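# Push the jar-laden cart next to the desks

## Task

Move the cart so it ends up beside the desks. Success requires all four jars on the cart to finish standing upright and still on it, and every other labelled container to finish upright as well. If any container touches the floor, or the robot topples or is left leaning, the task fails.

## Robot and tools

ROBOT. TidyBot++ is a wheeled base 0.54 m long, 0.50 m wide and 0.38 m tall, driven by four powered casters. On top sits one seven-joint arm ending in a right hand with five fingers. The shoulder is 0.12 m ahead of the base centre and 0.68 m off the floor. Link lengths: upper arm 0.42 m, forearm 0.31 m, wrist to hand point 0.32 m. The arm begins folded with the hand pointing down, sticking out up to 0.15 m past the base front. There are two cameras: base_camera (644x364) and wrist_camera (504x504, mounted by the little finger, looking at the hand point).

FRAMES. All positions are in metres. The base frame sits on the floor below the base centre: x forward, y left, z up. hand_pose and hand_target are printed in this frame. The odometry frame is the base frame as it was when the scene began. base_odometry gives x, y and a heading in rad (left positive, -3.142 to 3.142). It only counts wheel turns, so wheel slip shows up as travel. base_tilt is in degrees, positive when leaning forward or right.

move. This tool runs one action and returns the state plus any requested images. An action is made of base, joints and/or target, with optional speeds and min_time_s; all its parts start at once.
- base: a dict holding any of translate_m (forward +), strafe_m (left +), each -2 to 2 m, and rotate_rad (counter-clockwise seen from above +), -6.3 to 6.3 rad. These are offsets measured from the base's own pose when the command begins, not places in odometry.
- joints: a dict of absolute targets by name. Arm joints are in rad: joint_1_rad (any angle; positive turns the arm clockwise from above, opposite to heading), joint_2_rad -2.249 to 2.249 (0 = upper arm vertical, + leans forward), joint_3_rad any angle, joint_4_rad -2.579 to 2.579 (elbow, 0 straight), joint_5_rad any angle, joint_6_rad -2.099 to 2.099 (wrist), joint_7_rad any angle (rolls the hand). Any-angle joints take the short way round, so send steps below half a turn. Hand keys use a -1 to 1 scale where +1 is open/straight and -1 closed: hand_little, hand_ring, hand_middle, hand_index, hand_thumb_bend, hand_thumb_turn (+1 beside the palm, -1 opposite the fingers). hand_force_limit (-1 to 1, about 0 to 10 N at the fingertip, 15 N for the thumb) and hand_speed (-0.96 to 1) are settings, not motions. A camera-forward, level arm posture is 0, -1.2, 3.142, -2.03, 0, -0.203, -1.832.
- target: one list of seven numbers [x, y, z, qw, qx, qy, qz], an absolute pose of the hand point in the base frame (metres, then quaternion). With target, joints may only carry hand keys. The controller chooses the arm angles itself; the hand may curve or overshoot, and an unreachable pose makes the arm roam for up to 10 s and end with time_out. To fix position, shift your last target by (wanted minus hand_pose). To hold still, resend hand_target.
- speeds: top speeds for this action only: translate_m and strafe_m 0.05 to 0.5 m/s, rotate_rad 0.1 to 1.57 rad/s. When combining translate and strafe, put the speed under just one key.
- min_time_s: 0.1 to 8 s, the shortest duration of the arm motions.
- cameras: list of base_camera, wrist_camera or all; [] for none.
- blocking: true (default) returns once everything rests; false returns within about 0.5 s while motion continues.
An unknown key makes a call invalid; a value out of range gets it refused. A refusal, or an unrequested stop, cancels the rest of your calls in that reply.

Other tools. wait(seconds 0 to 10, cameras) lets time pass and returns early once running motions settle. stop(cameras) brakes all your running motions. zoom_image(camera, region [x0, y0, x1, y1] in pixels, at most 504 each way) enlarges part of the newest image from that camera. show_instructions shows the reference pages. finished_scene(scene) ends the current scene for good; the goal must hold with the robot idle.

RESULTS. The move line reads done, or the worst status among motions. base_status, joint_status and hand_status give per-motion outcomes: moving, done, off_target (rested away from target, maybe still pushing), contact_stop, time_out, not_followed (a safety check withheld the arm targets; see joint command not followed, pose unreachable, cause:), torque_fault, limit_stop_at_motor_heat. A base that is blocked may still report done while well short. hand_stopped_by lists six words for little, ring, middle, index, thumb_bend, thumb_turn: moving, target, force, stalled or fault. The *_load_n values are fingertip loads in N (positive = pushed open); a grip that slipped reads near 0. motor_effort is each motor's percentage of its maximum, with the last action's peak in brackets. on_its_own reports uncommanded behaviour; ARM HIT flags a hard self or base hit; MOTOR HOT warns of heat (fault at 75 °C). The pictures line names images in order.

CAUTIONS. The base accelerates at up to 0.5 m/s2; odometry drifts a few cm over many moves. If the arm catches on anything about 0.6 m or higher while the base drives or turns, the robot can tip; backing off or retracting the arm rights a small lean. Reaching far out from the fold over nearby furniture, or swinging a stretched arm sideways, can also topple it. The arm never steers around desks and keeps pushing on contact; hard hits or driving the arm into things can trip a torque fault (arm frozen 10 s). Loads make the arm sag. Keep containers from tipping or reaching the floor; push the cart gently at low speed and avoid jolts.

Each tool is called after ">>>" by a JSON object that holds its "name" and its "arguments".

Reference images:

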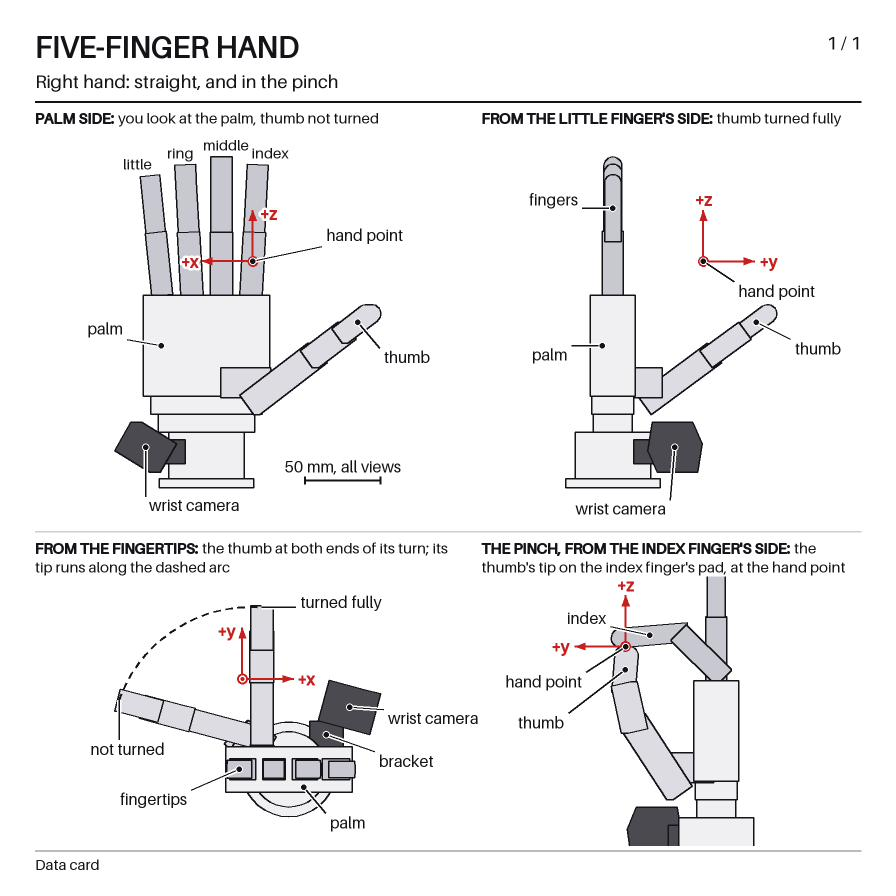

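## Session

>>> {"name": "move", "arguments": {"joints": {"joint_1_rad":0,"joint_2_rad":-0.5,"joint_3_rad":3.142,"joint_4_rad":-1.2,"joint_5_rad":0,"joint_6_rad":-0.6,"joint_7_rad":-1.75}, "cameras": ["all"]}}

Scene clock: 3.67 s.
Motor temperatures (°C): [30 32 32 29 33 37 42]
move: done
base_odometry: x=+0.000 y=+0.000 heading=+0.000
base_tilt: forward=-0.1 right=+0.0
base_status: not commanded
joint_positions: joint_1_rad=+0.022 joint_2_rad=-0.482 joint_3_rad=+3.157 joint_4_rad=-1.228 joint_5_rad=+0.041 joint_6_rad=-0.650 joint_7_rad=+4.444 hand_little=+1.000 hand_ring=+1.000 hand_middle=+1.000 hand_index=+1.000 hand_thumb_turn=+1.000 hand_thumb_bend=+1.000 hand_force_limit=+0.000 hand_speed=-0.800
joint_status: all done
hand_stopped_by: target,target,target,target,target,target
little_load_n: 0.0
ring_load_n: 0.0
middle_load_n: 0.0
index_load_n: 0.0
thumb_bend_load_n: 0.0
thumb_turn_load_n: 0.0
motor_effort: joint_1_rad=+0(1) joint_2_rad=+2(6) joint_3_rad=+1(2) joint_4_rad=+13(17) joint_5_rad=+0(1) joint_6_rad=+8(10) joint_7_rad=+0(2)
hand_pose: x=+0.4583 y=-0.0741 z=+1.2977 quat_wxyz=(+0.071, -0.635, +0.099, -0.763) (m; base frame)
hand_target: x=+0.4411 y=-0.0526 z=+1.3381 quat_wxyz=(+0.071, -0.603, +0.054, -0.793) (m; base frame)
hand_status: not commanded
pictures: base_camera, wrist_camera

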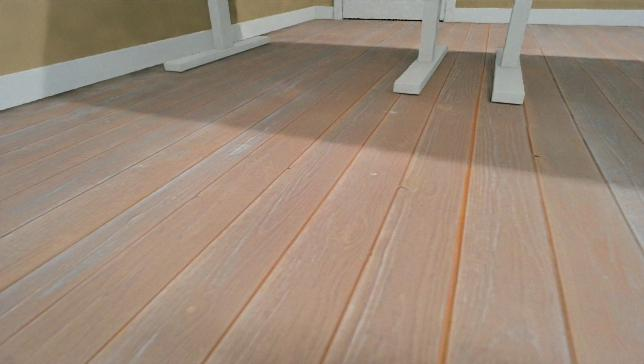

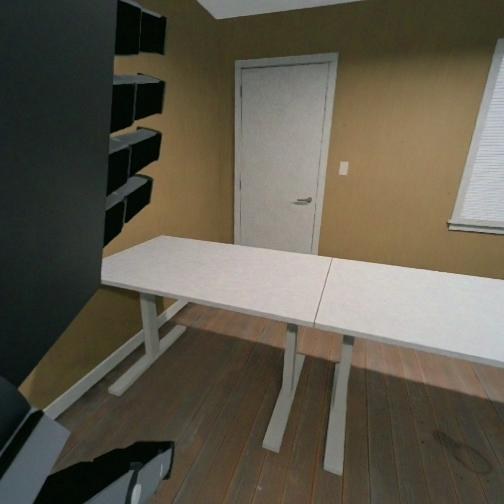

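>>> {"name": "move", "arguments": {"joints": {"joint_1_rad":1.2}, "cameras": ["wrist_camera"]}}

>>> {"name": "move", "arguments": {"joints": {"joint_1_rad":2.3}, "cameras": ["wrist_camera"]}}

Scene clock: 6.77 s.
move: done
base_odometry: x=+0.000 y=+0.000 heading=+0.000
base_tilt: forward=-0.1 right=+0.0
base_status: not commanded
joint_positions: joint_1_rad=+1.179 joint_2_rad=-0.482 joint_3_rad=+3.156 joint_4_rad=-1.228 joint_5_rad=+0.041 joint_6_rad=-0.650 joint_7_rad=+4.447 hand_little=+1.000 hand_ring=+1.000 hand_middle=+1.000 hand_index=+1.000 hand_thumb_turn=+1.000 hand_thumb_bend=+1.000 hand_force_limit=+0.000 hand_speed=-0.800
joint_status: all done
hand_stopped_by: target,target,target,target,target,target
little_load_n: 0.0
ring_load_n: 0.0
middle_load_n: 0.0
index_load_n: -0.5
thumb_bend_load_n: 0.0
thumb_turn_load_n: 0.0
motor_effort: joint_1_rad=+0(1) joint_2_rad=+1(3) joint_3_rad=+0(1) joint_4_rad=+13(14) joint_5_rad=+0(1) joint_6_rad=+9(9) joint_7_rad=+0(1)
hand_pose: x=+0.1877 y=-0.3404 z=+1.2978 quat_wxyz=(-0.359, -0.478, +0.429, -0.677) (m; base frame)
hand_target: x=+0.1867 y=-0.3193 z=+1.3381 quat_wxyz=(-0.389, -0.467, +0.385, -0.695) (m; base frame)
hand_status: not commanded
pictures: wrist_camera

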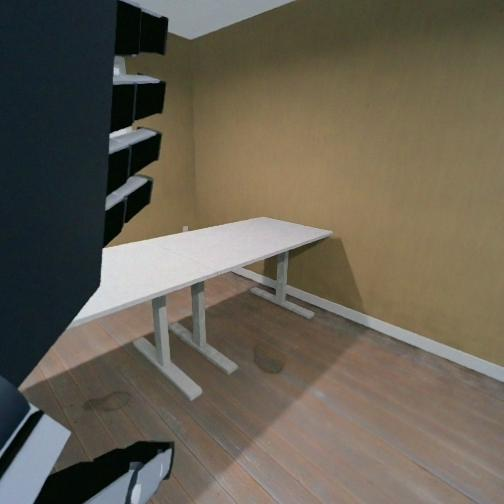

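Scene clock: 9.13 s.
move: done
base_odometry: x=+0.000 y=+0.000 heading=+0.000
base_tilt: forward=-0.1 right=+0.0
base_status: not commanded
joint_positions: joint_1_rad=+2.279 joint_2_rad=-0.482 joint_3_rad=+3.156 joint_4_rad=-1.228 joint_5_rad=+0.041 joint_6_rad=-0.650 joint_7_rad=+4.447 hand_little=+1.000 hand_ring=+1.000 hand_middle=+1.000 hand_index=+1.000 hand_thumb_turn=+1.000 hand_thumb_bend=+1.000 hand_force_limit=+0.000 hand_speed=-0.800
joint_status: all done
hand_stopped_by: target,target,target,target,target,target
little_load_n: 0.0
ring_load_n: 0.0
middle_load_n: 0.0
index_load_n: 0.0
thumb_bend_load_n: 0.0
thumb_turn_load_n: 0.5
motor_effort: joint_1_rad=+0(1) joint_2_rad=+2(3) joint_3_rad=+1(1) joint_4_rad=+13(14) joint_5_rad=+0(1) joint_6_rad=+8(9) joint_7_rad=+0(1)
hand_pose: x=-0.1531 y=-0.2157 z=+1.2978 quat_wxyz=(-0.660, -0.184, +0.616, -0.390) (m; base frame)
hand_target: x=-0.1348 y=-0.2051 z=+1.3381 quat_wxyz=(-0.695, -0.197, +0.572, -0.389) (m; base frame)
hand_status: not commanded
pictures: wrist_camera

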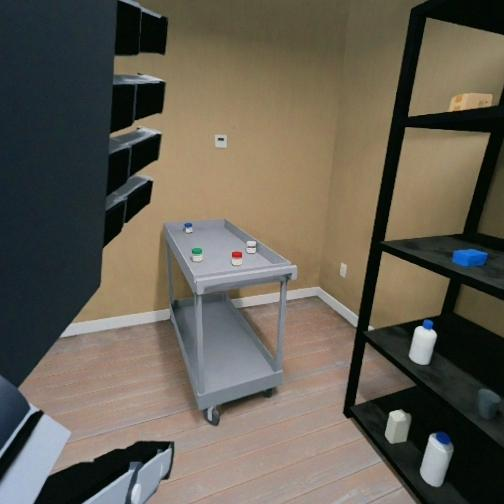

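>>> {"name": "zoom_image", "arguments": {"camera": "wrist_camera", "region": [150, 200, 350, 440]}}

Scaled by 2.100 from the camera's 504x504 image, which has a finer 720x720 frame.

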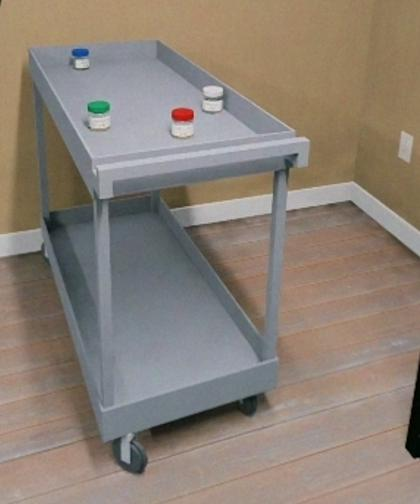

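>>> {"name": "move", "arguments": {"joints": {"joint_1_rad":-0.02,"joint_2_rad":0.0,"joint_3_rad":3.142,"joint_4_rad":-0.8,"joint_5_rad":0.0,"joint_6_rad":-2.02,"joint_7_rad":3.07,"hand_speed":0,"hand_thumb_turn":-1}, "base": {"translate_m":-0.54,"strafe_m":-0.38,"rotate_rad":-1.974}, "speeds": {"rotate_rad":1.0}, "cameras": ["all"]}}

Scene clock: 19.83 s.
move: done
base_odometry: x=-0.540 y=-0.380 heading=-1.973
base_tilt: forward=-0.1 right=+0.0
base_status: done
joint_positions: joint_1_rad=+0.001 joint_2_rad=-0.029 joint_3_rad=+3.149 joint_4_rad=-0.832 joint_5_rad=+0.041 joint_6_rad=-1.981 joint_7_rad=+3.158 hand_little=+1.000 hand_ring=+1.000 hand_middle=+1.000 hand_index=+1.000 hand_thumb_turn=-1.000 hand_thumb_bend=+1.000 hand_force_limit=+0.000 hand_speed=+0.000
joint_status: all done
hand_stopped_by: target,target,target,target,target,target
little_load_n: 0.0
ring_load_n: 0.0
middle_load_n: 0.0
index_load_n: 0.0
thumb_bend_load_n: 0.0
thumb_turn_load_n: 0.0
motor_effort: joint_1_rad=+0(1) joint_2_rad=-9(11) joint_3_rad=+0(2) joint_4_rad=+11(15) joint_5_rad=+0(2) joint_6_rad=+3(9) joint_7_rad=+0(2)
hand_pose: x=+0.3899 y=+0.0177 z=+0.9971 quat_wxyz=(+0.112, -0.690, +0.701, -0.139) (m; base frame)
hand_target: x=+0.3907 y=+0.0417 z=+0.9978 quat_wxyz=(+0.118, -0.680, +0.716, -0.108) (m; base frame)
hand_status: not commanded
pictures: base_camera, wrist_camera

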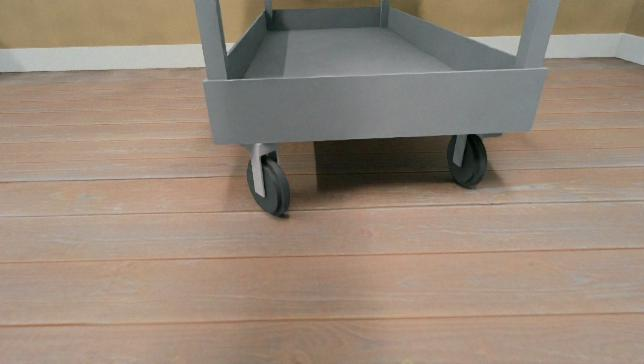

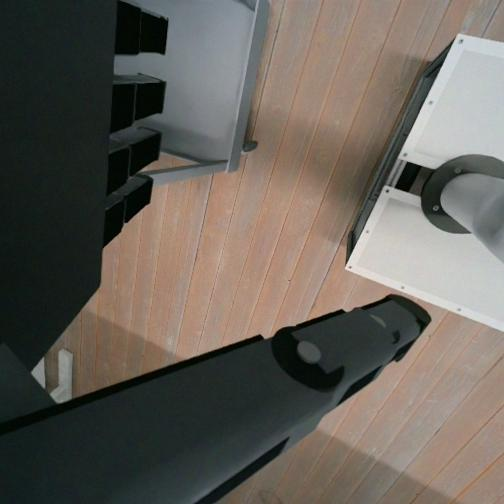

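>>> {"name": "move", "arguments": {"base": {"translate_m":0.09,"strafe_m":-0.045}, "speeds": {"translate_m":0.2}, "cameras": ["all"]}}

>>> {"name": "zoom_image", "arguments": {"camera": "wrist_camera", "region": [100, 0, 400, 300]}}

Scene clock: 22.67 s.
move: done
base_odometry: x=-0.617 y=-0.445 heading=-1.973
base_tilt: forward=-0.1 right=-0.1
base_status: done
joint_positions: joint_1_rad=-0.002 joint_2_rad=-0.012 joint_3_rad=+3.149 joint_4_rad=-0.828 joint_5_rad=+0.041 joint_6_rad=-1.986 joint_7_rad=+3.157 hand_little=+1.000 hand_ring=+1.000 hand_middle=+1.000 hand_index=+1.000 hand_thumb_turn=-1.000 hand_thumb_bend=+1.000 hand_force_limit=+0.000 hand_speed=+0.000
joint_status: not commanded
hand_stopped_by: target,target,target,target,target,target
little_load_n: 0.0
ring_load_n: 0.0
middle_load_n: 0.0
index_load_n: 0.0
thumb_bend_load_n: 0.0
thumb_turn_load_n: 0.0
motor_effort: joint_1_rad=+0(1) joint_2_rad=-10(14) joint_3_rad=+1(2) joint_4_rad=+11(12) joint_5_rad=+0(1) joint_6_rad=+3(4) joint_7_rad=+0(1)
hand_pose: x=+0.3937 y=+0.0187 z=+0.9933 quat_wxyz=(+0.106, -0.692, +0.702, -0.132) (m; base frame)
hand_target: x=+0.3907 y=+0.0417 z=+0.9978 quat_wxyz=(+0.118, -0.680, +0.716, -0.108) (m; base frame)
hand_status: not commanded
pictures: base_camera, wrist_camera

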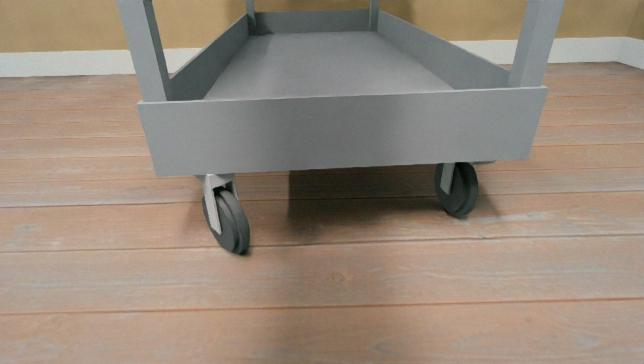

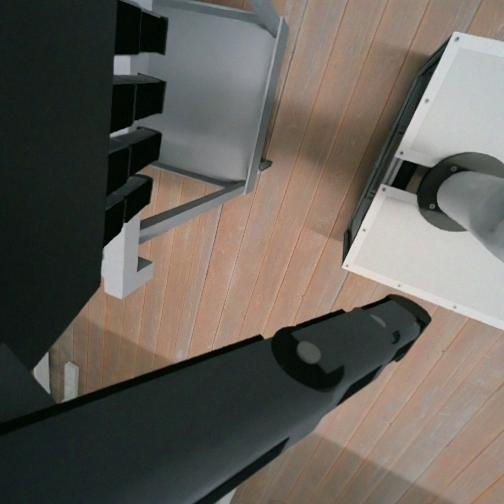

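Scaled by 1.680 from the camera's 504x504 image, which has a finer 720x720 frame.

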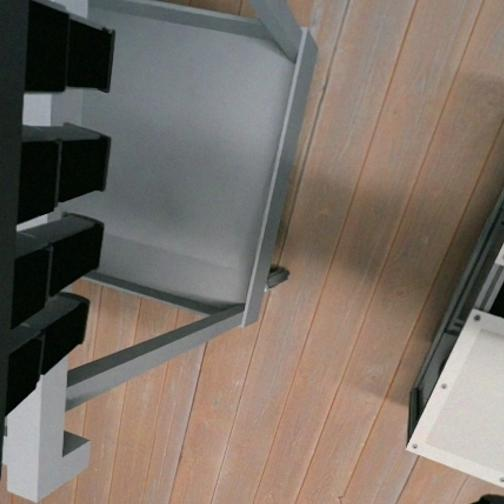

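>>> {"name": "move", "arguments": {"base": {"translate_m":0.145}, "speeds": {"translate_m":0.15}, "cameras": ["all"]}}

>>> {"name": "zoom_image", "arguments": {"camera": "wrist_camera", "region": [100, 0, 400, 300]}}

Scene clock: 26.20 s.
move: done
base_odometry: x=-0.674 y=-0.579 heading=-1.973
base_tilt: forward=-0.1 right=+0.0
base_status: done
joint_positions: joint_1_rad=-0.002 joint_2_rad=-0.008 joint_3_rad=+3.149 joint_4_rad=-0.827 joint_5_rad=+0.041 joint_6_rad=-1.988 joint_7_rad=+3.157 hand_little=+1.000 hand_ring=+1.000 hand_middle=+1.000 hand_index=+1.000 hand_thumb_turn=-1.000 hand_thumb_bend=+1.000 hand_force_limit=+0.000 hand_speed=+0.000
joint_status: not commanded
hand_stopped_by: target,target,target,target,target,target
little_load_n: 0.0
ring_load_n: 0.0
middle_load_n: 0.0
index_load_n: 0.0
thumb_bend_load_n: 0.0
thumb_turn_load_n: 0.0
motor_effort: joint_1_rad=+0(0) joint_2_rad=-10(14) joint_3_rad=+0(1) joint_4_rad=+12(12) joint_5_rad=+0(1) joint_6_rad=+3(4) joint_7_rad=+0(1)
hand_pose: x=+0.3944 y=+0.0187 z=+0.9924 quat_wxyz=(+0.104, -0.692, +0.702, -0.131) (m; base frame)
hand_target: x=+0.3907 y=+0.0417 z=+0.9978 quat_wxyz=(+0.118, -0.680, +0.716, -0.108) (m; base frame)
hand_status: not commanded
pictures: base_camera, wrist_camera

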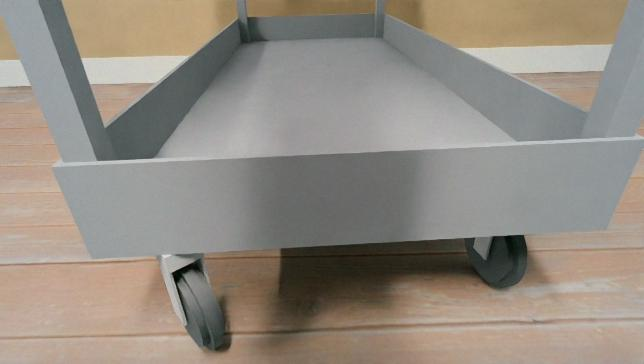

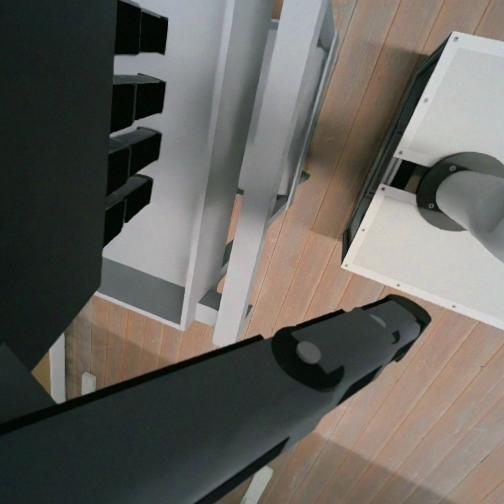

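Scaled by 1.680 from the camera's 504x504 image, which has a finer 720x720 frame.

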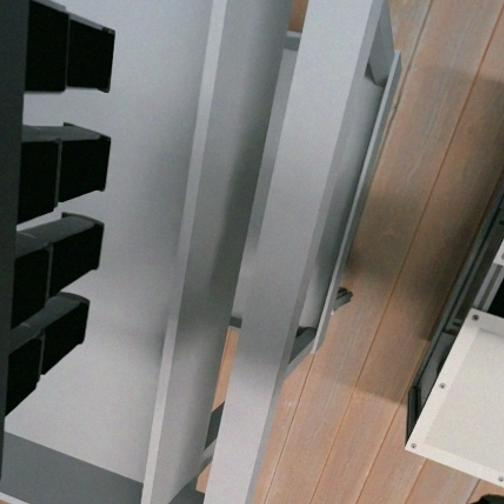

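>>> {"name": "move", "arguments": {"joints": {"joint_1_rad":-0.0,"joint_2_rad":0.146,"joint_4_rad":-0.969,"joint_5_rad":-0.04,"joint_6_rad":-2.03,"joint_7_rad":3.24}, "min_time_s": 2, "cameras": ["wrist_camera"]}}

>>> {"name": "zoom_image", "arguments": {"camera": "wrist_camera", "region": [90, 0, 340, 250]}}

Scene clock: 31.47 s.
move: done
base_odometry: x=-0.674 y=-0.579 heading=-1.973
base_tilt: forward=-0.1 right=+0.0
base_status: not commanded
joint_positions: joint_1_rad=-0.002 joint_2_rad=+0.118 joint_3_rad=+3.149 joint_4_rad=-0.952 joint_5_rad=+0.030 joint_6_rad=-1.991 joint_7_rad=+3.161 hand_little=+1.000 hand_ring=+1.000 hand_middle=+1.000 hand_index=+1.000 hand_thumb_turn=-1.000 hand_thumb_bend=+1.000 hand_force_limit=+0.000 hand_speed=+0.000
joint_status: all done
hand_stopped_by: target,target,target,target,target,target
little_load_n: 0.0
ring_load_n: 0.0
middle_load_n: 0.0
index_load_n: 0.0
thumb_bend_load_n: -0.5
thumb_turn_load_n: 0.0
motor_effort: joint_1_rad=+0(1) joint_2_rad=-15(17) joint_3_rad=+0(1) joint_4_rad=+13(13) joint_5_rad=+0(1) joint_6_rad=+1(4) joint_7_rad=+0(1)
hand_pose: x=+0.4101 y=+0.0216 z=+0.9238 quat_wxyz=(+0.018, -0.707, +0.706, -0.038) (m; base frame)
hand_target: x=+0.3980 y=+0.0364 z=+0.9157 quat_wxyz=(+0.012, -0.747, +0.665, +0.013) (m; base frame)
hand_status: not commanded
pictures: wrist_camera

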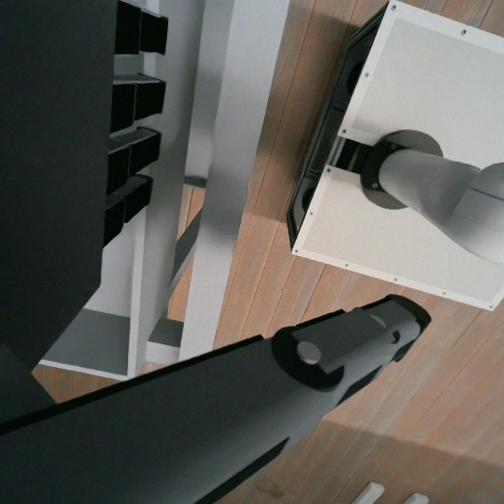

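Scaled by 2.016 from the camera's 504x504 image, which has a finer 720x720 frame.

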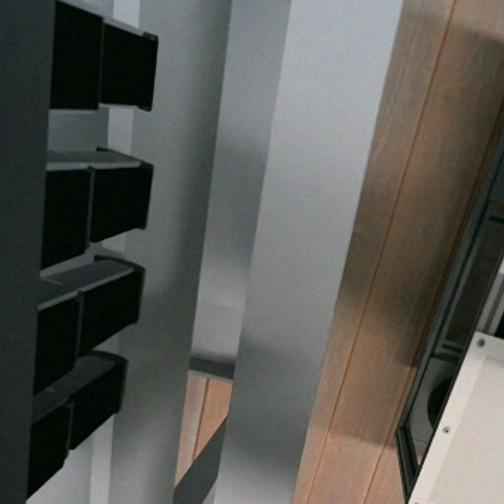

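>>> {"name": "move", "arguments": {"joints": {"joint_2_rad":0.15,"joint_4_rad":-1.228,"joint_6_rad":-1.77,"joint_7_rad":3.28}, "min_time_s": 2.5, "cameras": ["wrist_camera"]}}

>>> {"name": "zoom_image", "arguments": {"camera": "wrist_camera", "region": [90, 0, 340, 250]}}

Scene clock: 35.00 s.
move: done
base_odometry: x=-0.674 y=-0.579 heading=-1.973
base_tilt: forward=-0.1 right=-0.1
base_status: not commanded
joint_positions: joint_1_rad=-0.002 joint_2_rad=+0.118 joint_3_rad=+3.149 joint_4_rad=-1.212 joint_5_rad=+0.030 joint_6_rad=-1.817 joint_7_rad=+3.194 hand_little=+1.000 hand_ring=+1.000 hand_middle=+1.000 hand_index=+1.000 hand_thumb_turn=-1.000 hand_thumb_bend=+1.000 hand_force_limit=+0.000 hand_speed=+0.000
joint_status: all done
hand_stopped_by: target,target,target,target,target,target
little_load_n: 0.0
ring_load_n: 0.0
middle_load_n: 0.0
index_load_n: 0.0
thumb_bend_load_n: 0.0
thumb_turn_load_n: 0.0
motor_effort: joint_1_rad=+0(0) joint_2_rad=-16(18) joint_3_rad=+1(1) joint_4_rad=+13(14) joint_5_rad=+0(1) joint_6_rad=+1(2) joint_7_rad=+0(2)
hand_pose: x=+0.4106 y=+0.0187 z=+0.8521 quat_wxyz=(-0.013, -0.721, +0.693, -0.008) (m; base frame)
hand_target: x=+0.4243 y=+0.0356 z=+0.8375 quat_wxyz=(+0.013, -0.757, +0.654, +0.015) (m; base frame)
hand_status: not commanded
pictures: wrist_camera

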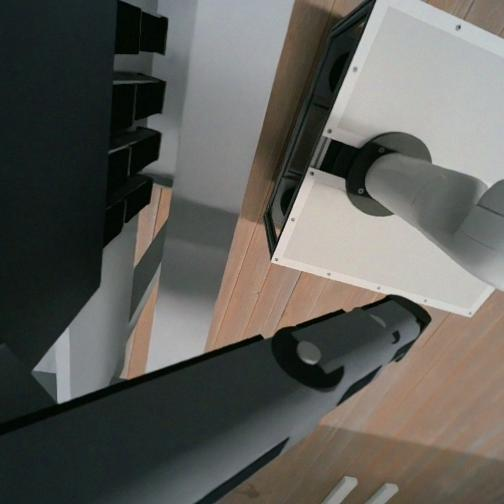

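Scaled by 2.016 from the camera's 504x504 image, which has a finer 720x720 frame.

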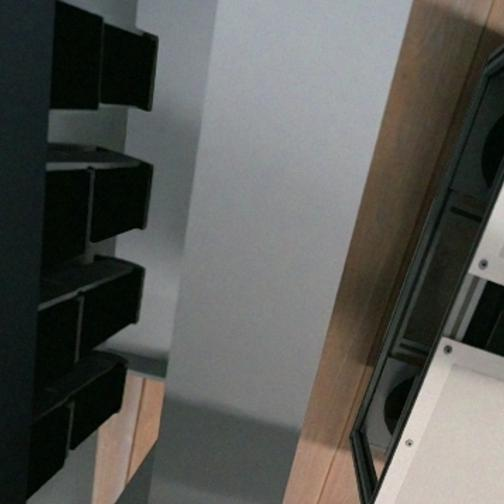

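>>> {"name": "move", "arguments": {"joints": {"joint_2_rad":0.12,"joint_4_rad":-1.25,"joint_6_rad":-1.83}, "min_time_s": 1}}

>>> {"name": "move", "arguments": {"base": {"translate_m":-0.3}, "speeds": {"translate_m":0.12}, "cameras": ["all"]}}

Scene clock: 38.10 s.
move: done
base_odometry: x=-0.674 y=-0.579 heading=-1.973
base_tilt: forward=-0.1 right=+0.0
base_status: not commanded
joint_positions: joint_1_rad=-0.002 joint_2_rad=+0.118 joint_3_rad=+3.149 joint_4_rad=-1.231 joint_5_rad=+0.030 joint_6_rad=-1.817 joint_7_rad=+3.195 hand_little=+1.000 hand_ring=+1.000 hand_middle=+1.000 hand_index=+1.000 hand_thumb_turn=-1.000 hand_thumb_bend=+1.000 hand_force_limit=+0.000 hand_speed=+0.000
joint_status: all done
hand_stopped_by: target,target,target,target,target,target
little_load_n: 0.0
ring_load_n: 0.0
middle_load_n: 0.0
index_load_n: 0.0
thumb_bend_load_n: 0.0
thumb_turn_load_n: 0.0
motor_effort: joint_1_rad=+0(0) joint_2_rad=-16(17) joint_3_rad=+1(1) joint_4_rad=+13(14) joint_5_rad=+0(1) joint_6_rad=+0(1) joint_7_rad=+0(1)
hand_pose: x=+0.4058 y=+0.0187 z=+0.8475 quat_wxyz=(-0.020, -0.721, +0.692, -0.001) (m; base frame)
hand_target: x=+0.3947 y=+0.0352 z=+0.8456 quat_wxyz=(-0.004, -0.757, +0.653, +0.035) (m; base frame)
hand_status: not commanded
pictures: none

Scene clock: 41.43 s.
move: done
base_odometry: x=-0.556 y=-0.303 heading=-1.973
base_tilt: forward=-0.1 right=-0.1
base_status: done
joint_positions: joint_1_rad=-0.002 joint_2_rad=+0.119 joint_3_rad=+3.149 joint_4_rad=-1.240 joint_5_rad=+0.021 joint_6_rad=-1.829 joint_7_rad=+3.205 hand_little=+1.000 hand_ring=+1.000 hand_middle=+1.000 hand_index=+1.000 hand_thumb_turn=-1.000 hand_thumb_bend=+1.000 hand_force_limit=+0.000 hand_speed=+0.000
joint_status: not commanded
hand_stopped_by: target,target,target,target,target,target
little_load_n: 0.0
ring_load_n: 0.0
middle_load_n: 0.0
index_load_n: 0.0
thumb_bend_load_n: 0.0
thumb_turn_load_n: 0.0
motor_effort: joint_1_rad=+0(2) joint_2_rad=-15(21) joint_3_rad=+1(2) joint_4_rad=+13(15) joint_5_rad=+0(2) joint_6_rad=+0(14) joint_7_rad=+0(1)
hand_pose: x=+0.3996 y=+0.0207 z=+0.8463 quat_wxyz=(-0.024, -0.725, +0.688, +0.010) (m; base frame)
hand_target: x=+0.3947 y=+0.0352 z=+0.8456 quat_wxyz=(-0.004, -0.757, +0.653, +0.035) (m; base frame)
hand_status: not commanded
pictures: base_camera, wrist_camera

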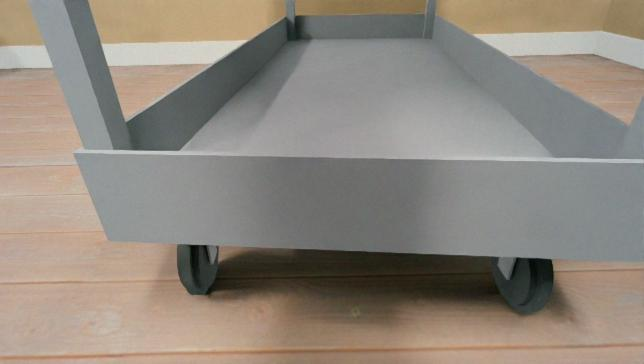

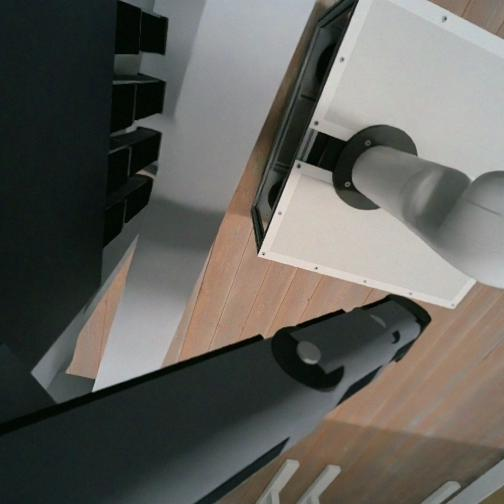

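>>> {"name": "move", "arguments": {"base": {"translate_m":-0.45,"strafe_m":0.4}, "speeds": {"translate_m":0.13}, "joints": {"joint_7_rad":2.93}, "min_time_s": 5, "cameras": ["all"]}}

Scene clock: 47.37 s.
move: done
base_odometry: x=-0.012 y=-0.045 heading=-1.973
base_tilt: forward=-0.2 right=+0.0
base_status: done
joint_positions: joint_1_rad=+0.030 joint_2_rad=+0.118 joint_3_rad=+3.173 joint_4_rad=-1.242 joint_5_rad=+0.010 joint_6_rad=-1.830 joint_7_rad=+2.955 hand_little=+0.999 hand_ring=+1.000 hand_middle=+1.000 hand_index=+1.000 hand_thumb_turn=-1.000 hand_thumb_bend=+1.000 hand_force_limit=+0.000 hand_speed=+0.000
joint_status: all done
hand_stopped_by: target,target,target,target,target,target
little_load_n: -5.5
ring_load_n: 0.0
middle_load_n: 0.0
index_load_n: 1.5
thumb_bend_load_n: 0.0
thumb_turn_load_n: 0.0
motor_effort: joint_1_rad=-6(10) joint_2_rad=-12(20) joint_3_rad=-6(9) joint_4_rad=+10(14) joint_5_rad=-7(10) joint_6_rad=-1(13) joint_7_rad=+8(12)
hand_pose: x=+0.4093 y=+0.0227 z=+0.8459 quat_wxyz=(-0.023, -0.613, +0.790, +0.011) (m; base frame)
hand_target: x=+0.4060 y=+0.0559 z=+0.8457 quat_wxyz=(-0.010, -0.631, +0.775, +0.033) (m; base frame)
hand_status: not commanded
pictures: base_camera, wrist_camera

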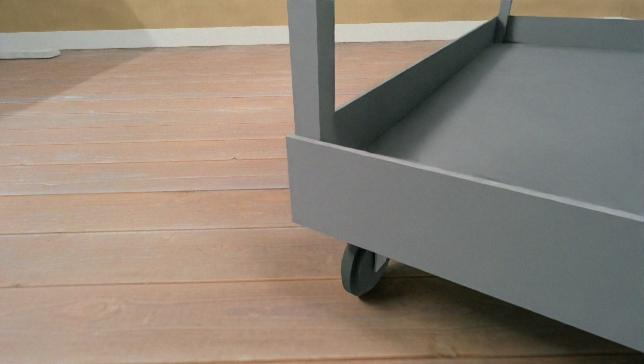

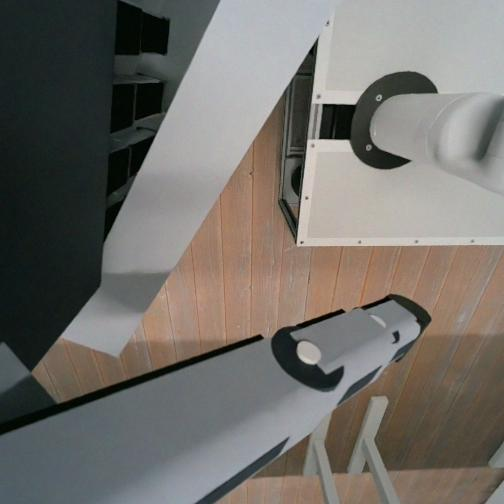

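>>> {"name": "move", "arguments": {"base": {"translate_m":-0.45,"strafe_m":0.42}, "speeds": {"translate_m":0.13}, "joints": {"joint_7_rad":2.6}, "min_time_s": 3, "cameras": ["all"]}}

Scene clock: 53.73 s.
move: done
base_odometry: x=+0.551 y=+0.204 heading=-1.974
base_tilt: forward=-0.1 right=+0.0
base_status: done
joint_positions: joint_1_rad=+0.028 joint_2_rad=+0.118 joint_3_rad=+3.174 joint_4_rad=-1.241 joint_5_rad=+0.010 joint_6_rad=-1.813 joint_7_rad=+2.675 hand_little=+1.000 hand_ring=+1.000 hand_middle=+1.000 hand_index=+1.000 hand_thumb_turn=-1.000 hand_thumb_bend=+1.000 hand_force_limit=+0.000 hand_speed=+0.000
joint_status: all done
hand_stopped_by: target,target,target,target,target,target
little_load_n: 0.0
ring_load_n: 0.0
middle_load_n: 0.0
index_load_n: 0.5
thumb_bend_load_n: 0.0
thumb_turn_load_n: 0.0
motor_effort: joint_1_rad=-6(10) joint_2_rad=-15(18) joint_3_rad=-5(8) joint_4_rad=+11(15) joint_5_rad=-11(15) joint_6_rad=-2(9) joint_7_rad=+1(9)
hand_pose: x=+0.4293 y=+0.0349 z=+0.8441 quat_wxyz=(-0.017, -0.497, +0.867, +0.003) (m; base frame)
hand_target: x=+0.4225 y=+0.0707 z=+0.8453 quat_wxyz=(-0.016, -0.496, +0.868, +0.031) (m; base frame)
hand_status: not commanded
pictures: base_camera, wrist_camera

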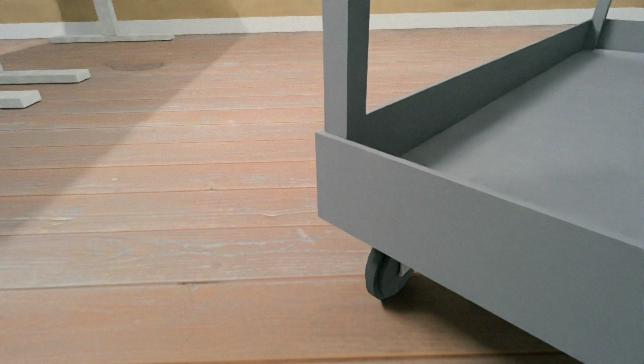

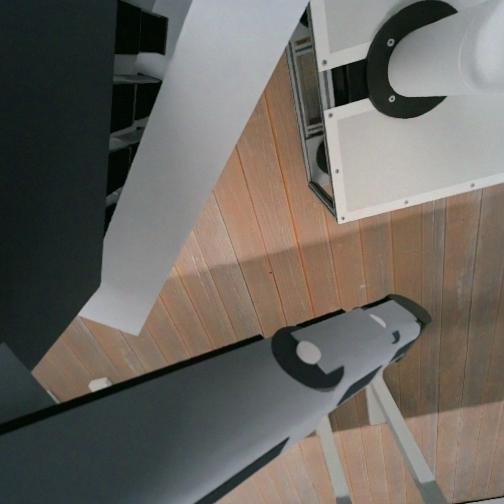

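>>> {"name": "move", "arguments": {"base": {"translate_m":-0.15,"strafe_m":0.13}, "speeds": {"translate_m":0.12}, "joints": {"joint_7_rad":2.54}, "min_time_s": 1.5}}

>>> {"name": "move", "arguments": {"joints": {"joint_2_rad":0.12,"joint_4_rad":-0.94,"joint_6_rad":-2.06}, "min_time_s": 1.5, "cameras": ["wrist_camera"]}}

Scene clock: 56.97 s.
move: done
base_odometry: x=+0.730 y=+0.292 heading=-1.974
base_tilt: forward=-0.1 right=+0.0
base_status: done
joint_positions: joint_1_rad=+0.023 joint_2_rad=+0.118 joint_3_rad=+3.161 joint_4_rad=-1.243 joint_5_rad=+0.010 joint_6_rad=-1.821 joint_7_rad=+2.624 hand_little=+1.000 hand_ring=+1.000 hand_middle=+1.000 hand_index=+1.000 hand_thumb_turn=-1.000 hand_thumb_bend=+1.000 hand_force_limit=+0.000 hand_speed=+0.000
joint_status: all done
hand_stopped_by: target,target,target,target,target,target
little_load_n: 0.0
ring_load_n: 0.0
middle_load_n: 0.0
index_load_n: 0.0
thumb_bend_load_n: 0.0
thumb_turn_load_n: 0.0
motor_effort: joint_1_rad=-2(10) joint_2_rad=-16(17) joint_3_rad=-2(9) joint_4_rad=+13(14) joint_5_rad=-4(16) joint_6_rad=+0(7) joint_7_rad=+0(2)
hand_pose: x=+0.4286 y=+0.0425 z=+0.8440 quat_wxyz=(-0.020, -0.483, +0.875, +0.006) (m; base frame)
hand_target: x=+0.4260 y=+0.0728 z=+0.8452 quat_wxyz=(-0.017, -0.469, +0.882, +0.031) (m; base frame)
hand_status: not commanded
pictures: none

Scene clock: 58.77 s.
move: done
base_odometry: x=+0.730 y=+0.292 heading=-1.974
base_tilt: forward=-0.1 right=+0.0
base_status: not commanded
joint_positions: joint_1_rad=+0.017 joint_2_rad=+0.118 joint_3_rad=+3.155 joint_4_rad=-0.970 joint_5_rad=+0.005 joint_6_rad=-2.020 joint_7_rad=+2.622 hand_little=+1.000 hand_ring=+1.000 hand_middle=+1.000 hand_index=+1.000 hand_thumb_turn=-1.000 hand_thumb_bend=+1.000 hand_force_limit=+0.000 hand_speed=+0.000
joint_status: all done
hand_stopped_by: target,target,target,target,target,target
little_load_n: 0.0
ring_load_n: 0.0
middle_load_n: 0.0
index_load_n: 0.0
thumb_bend_load_n: 0.0
thumb_turn_load_n: 0.0
motor_effort: joint_1_rad=+0(4) joint_2_rad=-15(19) joint_3_rad=+1(3) joint_4_rad=+13(16) joint_5_rad=+0(8) joint_6_rad=+1(1) joint_7_rad=+0(1)
hand_pose: x=+0.4228 y=+0.0477 z=+0.9220 quat_wxyz=(+0.012, -0.487, +0.873, -0.011) (m; base frame)
hand_target: x=+0.4172 y=+0.0714 z=+0.9328 quat_wxyz=(+0.018, -0.474, +0.880, +0.010) (m; base frame)
hand_status: not commanded
pictures: wrist_camera

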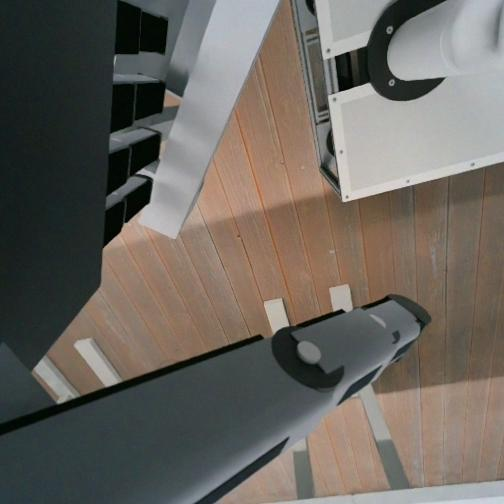

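>>> {"name": "move", "arguments": {"joints": {"joint_2_rad":-0.05,"joint_4_rad":-0.8,"joint_6_rad":-2.05}, "min_time_s": 1.2}}

>>> {"name": "move", "arguments": {"joints": {"joint_1_rad":0,"joint_2_rad":-0.5,"joint_4_rad":-1.2,"joint_6_rad":-0.75,"joint_7_rad":4.45,"joint_5_rad":0,"hand_thumb_turn":1}, "base": {"translate_m":-0.2,"strafe_m":-0.25}, "cameras": ["all"]}}

Scene clock: 61.17 s.
move: done
base_odometry: x=+0.730 y=+0.292 heading=-1.974
base_tilt: forward=-0.1 right=+0.0
base_status: not commanded
joint_positions: joint_1_rad=+0.017 joint_2_rad=-0.019 joint_3_rad=+3.155 joint_4_rad=-0.827 joint_5_rad=+0.005 joint_6_rad=-2.021 joint_7_rad=+2.622 hand_little=+1.000 hand_ring=+1.000 hand_middle=+1.000 hand_index=+1.000 hand_thumb_turn=-1.000 hand_thumb_bend=+1.000 hand_force_limit=+0.000 hand_speed=+0.000
joint_status: all done
hand_stopped_by: target,target,target,target,target,target
little_load_n: 0.0
ring_load_n: 0.0
middle_load_n: 0.0
index_load_n: 0.0
thumb_bend_load_n: 0.0
thumb_turn_load_n: 0.0
motor_effort: joint_1_rad=+0(0) joint_2_rad=-10(17) joint_3_rad=+0(1) joint_4_rad=+10(13) joint_5_rad=+0(1) joint_6_rad=+3(4) joint_7_rad=+0(1)
hand_pose: x=+0.4041 y=+0.0477 z=+1.0015 quat_wxyz=(+0.132, -0.481, +0.863, -0.082) (m; base frame)
hand_target: x=+0.3880 y=+0.0715 z=+1.0196 quat_wxyz=(+0.158, -0.470, +0.866, -0.065) (m; base frame)
hand_status: not commanded
pictures: none

Scene clock: 63.73 s.
move: done
base_odometry: x=+0.578 y=+0.574 heading=-1.974
base_tilt: forward=-0.1 right=+0.0
base_status: done
joint_positions: joint_1_rad=+0.016 joint_2_rad=-0.481 joint_3_rad=+3.153 joint_4_rad=-1.183 joint_5_rad=+0.005 joint_6_rad=-0.804 joint_7_rad=+4.361 hand_little=+1.000 hand_ring=+1.000 hand_middle=+1.000 hand_index=+1.000 hand_thumb_turn=+1.000 hand_thumb_bend=+1.000 hand_force_limit=+0.000 hand_speed=+0.000
joint_status: all done
hand_stopped_by: target,target,target,target,target,target
little_load_n: 0.0
ring_load_n: 0.0
middle_load_n: 0.0
index_load_n: 0.0
thumb_bend_load_n: 0.0
thumb_turn_load_n: 0.0
motor_effort: joint_1_rad=+0(1) joint_2_rad=+2(13) joint_3_rad=+0(2) joint_4_rad=+13(14) joint_5_rad=+0(1) joint_6_rad=+8(10) joint_7_rad=+1(1)
hand_pose: x=+0.4506 y=-0.0575 z=+1.2660 quat_wxyz=(+0.117, -0.671, +0.130, -0.720) (m; base frame)
hand_target: x=+0.4450 y=-0.0490 z=+1.2853 quat_wxyz=(+0.098, -0.657, +0.087, -0.742) (m; base frame)
hand_status: not commanded
pictures: base_camera, wrist_camera

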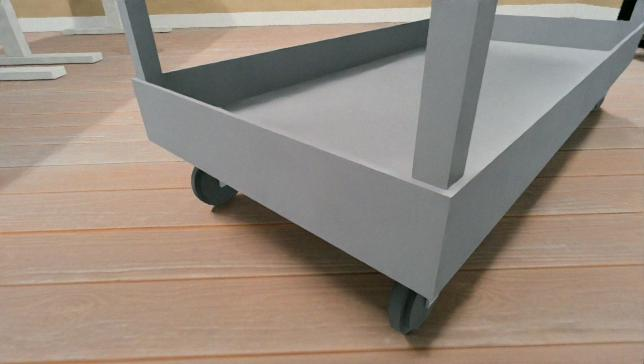

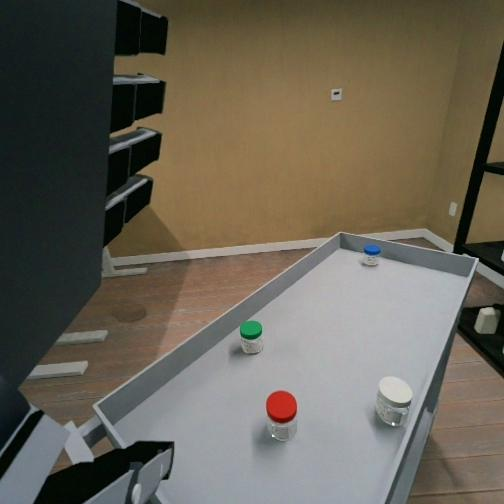

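>>> {"name": "move", "arguments": {"base": {"strafe_m":-0.66}}}

>>> {"name": "move", "arguments": {"base": {"translate_m":0.76,"strafe_m":-0.04,"rotate_rad":1.03}, "cameras": ["all"]}}

Scene clock: 66.77 s.
move: done
base_odometry: x=-0.029 y=+0.833 heading=-1.974
base_tilt: forward=-0.1 right=-0.1
base_status: done
joint_positions: joint_1_rad=+0.016 joint_2_rad=-0.481 joint_3_rad=+3.148 joint_4_rad=-1.183 joint_5_rad=+0.005 joint_6_rad=-0.802 joint_7_rad=+4.364 hand_little=+1.000 hand_ring=+1.000 hand_middle=+1.000 hand_index=+1.000 hand_thumb_turn=+1.000 hand_thumb_bend=+1.000 hand_force_limit=+0.000 hand_speed=+0.000
joint_status: not commanded
hand_stopped_by: target,target,target,target,target,target
little_load_n: 0.0
ring_load_n: 0.0
middle_load_n: 0.0
index_load_n: 0.0
thumb_bend_load_n: 0.0
thumb_turn_load_n: 0.0
motor_effort: joint_1_rad=+0(0) joint_2_rad=+2(3) joint_3_rad=+1(2) joint_4_rad=+13(14) joint_5_rad=+0(1) joint_6_rad=+8(9) joint_7_rad=+0(1)
hand_pose: x=+0.4507 y=-0.0552 z=+1.2670 quat_wxyz=(+0.117, -0.671, +0.127, -0.721) (m; base frame)
hand_target: x=+0.4450 y=-0.0490 z=+1.2853 quat_wxyz=(+0.098, -0.657, +0.087, -0.742) (m; base frame)
hand_status: not commanded
pictures: none

Scene clock: 69.73 s.
move: done
base_odometry: x=-0.364 y=+0.150 heading=-0.944
base_tilt: forward=-0.2 right=+0.0
base_status: done
joint_positions: joint_1_rad=+0.016 joint_2_rad=-0.490 joint_3_rad=+3.149 joint_4_rad=-1.188 joint_5_rad=+0.005 joint_6_rad=-0.799 joint_7_rad=+4.364 hand_little=+1.000 hand_ring=+1.000 hand_middle=+1.000 hand_index=+1.000 hand_thumb_turn=+1.000 hand_thumb_bend=+1.000 hand_force_limit=+0.000 hand_speed=+0.000
joint_status: not commanded
hand_stopped_by: target,target,target,target,target,target
little_load_n: 0.0
ring_load_n: 0.0
middle_load_n: 0.0
index_load_n: 0.0
thumb_bend_load_n: 0.0
thumb_turn_load_n: 0.0
motor_effort: joint_1_rad=+0(1) joint_2_rad=+3(7) joint_3_rad=+1(2) joint_4_rad=+13(15) joint_5_rad=+0(1) joint_6_rad=+8(9) joint_7_rad=+0(1)
hand_pose: x=+0.4464 y=-0.0556 z=+1.2685 quat_wxyz=(+0.118, -0.668, +0.127, -0.723) (m; base frame)
hand_target: x=+0.4450 y=-0.0490 z=+1.2853 quat_wxyz=(+0.098, -0.657, +0.087, -0.742) (m; base frame)
hand_status: not commanded
pictures: base_camera, wrist_camera

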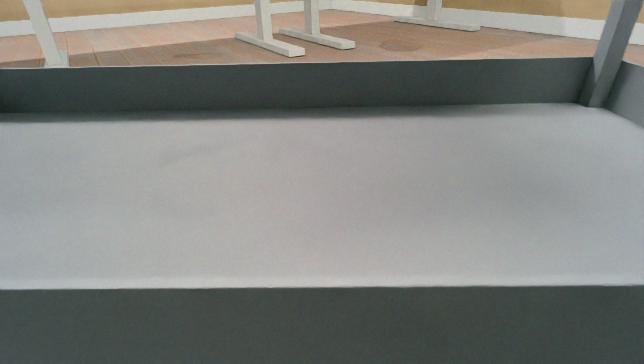

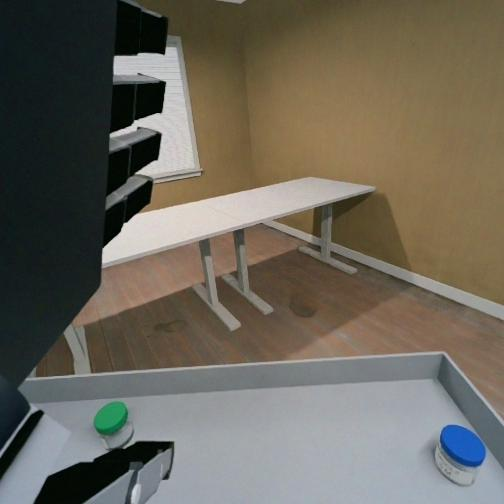

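>>> {"name": "move", "arguments": {"base": {"translate_m":0.08,"strafe_m":0.05}, "speeds": {"translate_m":0.06}}}

>>> {"name": "move", "arguments": {"base": {"translate_m":0.33,"strafe_m":0.065,"rotate_rad":0.27}, "speeds": {"translate_m":0.1,"rotate_rad":0.1}, "cameras": ["all"]}}

Scene clock: 73.10 s.
move: done
base_odometry: x=-0.277 y=+0.114 heading=-0.944
base_tilt: forward=-0.1 right=+0.0
base_status: done
joint_positions: joint_1_rad=+0.016 joint_2_rad=-0.491 joint_3_rad=+3.149 joint_4_rad=-1.188 joint_5_rad=+0.005 joint_6_rad=-0.799 joint_7_rad=+4.364 hand_little=+1.000 hand_ring=+1.000 hand_middle=+1.000 hand_index=+1.000 hand_thumb_turn=+1.000 hand_thumb_bend=+1.000 hand_force_limit=+0.000 hand_speed=+0.000
joint_status: not commanded
hand_stopped_by: target,target,target,target,target,target
little_load_n: 0.0
ring_load_n: 0.0
middle_load_n: 0.0
index_load_n: 0.0
thumb_bend_load_n: 0.0
thumb_turn_load_n: 0.0
motor_effort: joint_1_rad=+0(0) joint_2_rad=+3(5) joint_3_rad=+0(1) joint_4_rad=+13(14) joint_5_rad=+0(1) joint_6_rad=+8(9) joint_7_rad=+0(1)
hand_pose: x=+0.4457 y=-0.0555 z=+1.2689 quat_wxyz=(+0.118, -0.668, +0.127, -0.724) (m; base frame)
hand_target: x=+0.4450 y=-0.0490 z=+1.2853 quat_wxyz=(+0.098, -0.657, +0.087, -0.742) (m; base frame)
hand_status: not commanded
pictures: none

Scene clock: 76.97 s.
move: done
base_odometry: x=-0.030 y=-0.115 heading=-0.673
base_tilt: forward=-0.1 right=+0.0
base_status: done
joint_positions: joint_1_rad=+0.016 joint_2_rad=-0.495 joint_3_rad=+3.149 joint_4_rad=-1.189 joint_5_rad=+0.005 joint_6_rad=-0.798 joint_7_rad=+4.364 hand_little=+1.000 hand_ring=+1.000 hand_middle=+1.000 hand_index=+1.000 hand_thumb_turn=+1.000 hand_thumb_bend=+1.000 hand_force_limit=+0.000 hand_speed=+0.000
joint_status: not commanded
hand_stopped_by: target,target,target,target,target,target
little_load_n: 0.0
ring_load_n: 0.0
middle_load_n: 0.0
index_load_n: 0.0
thumb_bend_load_n: 0.0
thumb_turn_load_n: 0.0
motor_effort: joint_1_rad=+0(1) joint_2_rad=+3(7) joint_3_rad=+1(2) joint_4_rad=+13(14) joint_5_rad=+0(1) joint_6_rad=+8(9) joint_7_rad=+0(1)
hand_pose: x=+0.4441 y=-0.0553 z=+1.2695 quat_wxyz=(+0.118, -0.667, +0.126, -0.725) (m; base frame)
hand_target: x=+0.4450 y=-0.0490 z=+1.2853 quat_wxyz=(+0.098, -0.657, +0.087, -0.742) (m; base frame)
hand_status: not commanded
pictures: base_camera, wrist_camera

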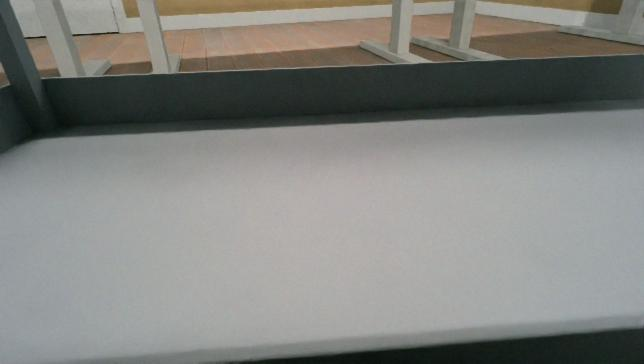

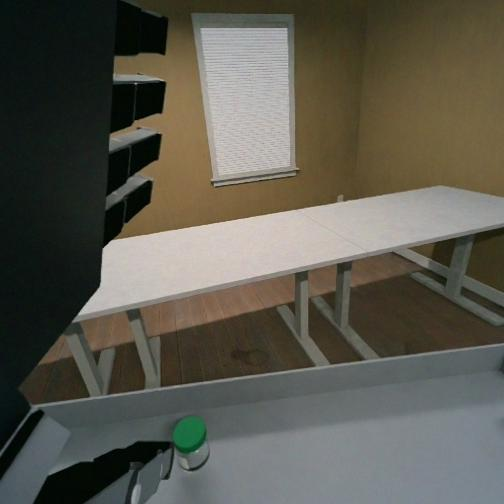

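>>> {"name": "move", "arguments": {"base": {"translate_m":0.38,"strafe_m":-0.085,"rotate_rad":0.27}, "speeds": {"translate_m":0.09,"rotate_rad":0.1}}}

>>> {"name": "move", "arguments": {"joints": {"joint_2_rad":0.2,"joint_4_rad":-0.9,"joint_6_rad":-1.0,"joint_7_rad":4.54}, "cameras": ["all"]}}

Scene clock: 82.60 s.
move: done
base_odometry: x=+0.214 y=-0.419 heading=-0.403
base_tilt: forward=-0.2 right=-0.1
base_status: done
joint_positions: joint_1_rad=+0.015 joint_2_rad=-0.497 joint_3_rad=+3.149 joint_4_rad=-1.190 joint_5_rad=+0.005 joint_6_rad=-0.798 joint_7_rad=+4.364 hand_little=+1.000 hand_ring=+1.000 hand_middle=+1.000 hand_index=+1.000 hand_thumb_turn=+1.000 hand_thumb_bend=+1.000 hand_force_limit=+0.000 hand_speed=+0.000
joint_status: not commanded
hand_stopped_by: target,target,target,target,target,target
little_load_n: 0.0
ring_load_n: 0.0
middle_load_n: 0.0
index_load_n: 0.0
thumb_bend_load_n: 0.0
thumb_turn_load_n: 0.0
motor_effort: joint_1_rad=+0(1) joint_2_rad=+3(7) joint_3_rad=+1(2) joint_4_rad=+13(14) joint_5_rad=+0(1) joint_6_rad=+8(9) joint_7_rad=+0(1)
hand_pose: x=+0.4430 y=-0.0552 z=+1.2701 quat_wxyz=(+0.118, -0.666, +0.126, -0.725) (m; base frame)
hand_target: x=+0.4450 y=-0.0490 z=+1.2853 quat_wxyz=(+0.098, -0.657, +0.087, -0.742) (m; base frame)
hand_status: not commanded
pictures: none

Scene clock: 84.73 s.
move: done
base_odometry: x=+0.214 y=-0.419 heading=-0.403
base_tilt: forward=-0.1 right=-0.1
base_status: not commanded
joint_positions: joint_1_rad=+0.015 joint_2_rad=+0.178 joint_3_rad=+3.149 joint_4_rad=-0.937 joint_5_rad=+0.005 joint_6_rad=-0.961 joint_7_rad=+4.453 hand_little=+1.000 hand_ring=+1.000 hand_middle=+1.000 hand_index=+1.000 hand_thumb_turn=+1.000 hand_thumb_bend=+1.000 hand_force_limit=+0.000 hand_speed=+0.000
joint_status: all done
hand_stopped_by: target,target,target,target,target,target
little_load_n: 0.0
ring_load_n: 0.0
middle_load_n: 0.5
index_load_n: 0.0
thumb_bend_load_n: 0.0
thumb_turn_load_n: 0.0
motor_effort: joint_1_rad=+0(0) joint_2_rad=-20(24) joint_3_rad=+0(1) joint_4_rad=+15(18) joint_5_rad=+0(1) joint_6_rad=+6(9) joint_7_rad=+0(2)
hand_pose: x=+0.7344 y=-0.0639 z=+1.0395 quat_wxyz=(+0.057, -0.853, +0.120, -0.505) (m; base frame)
hand_target: x=+0.7402 y=-0.0529 z=+1.0391 quat_wxyz=(+0.043, -0.864, +0.075, -0.496) (m; base frame)
hand_status: not commanded
pictures: base_camera, wrist_camera

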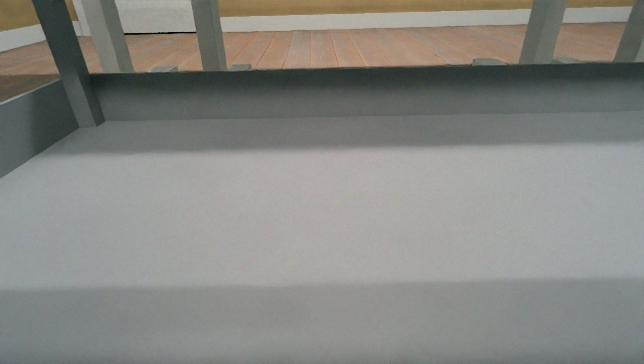

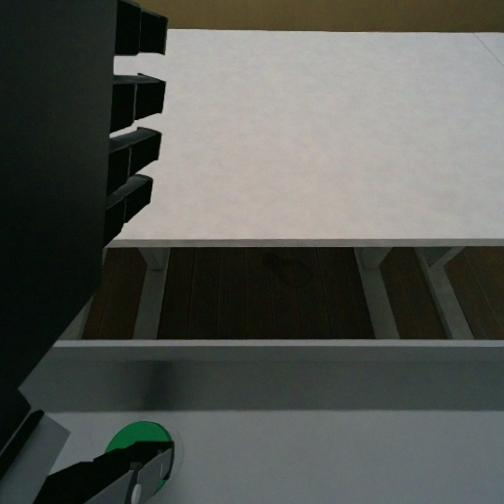

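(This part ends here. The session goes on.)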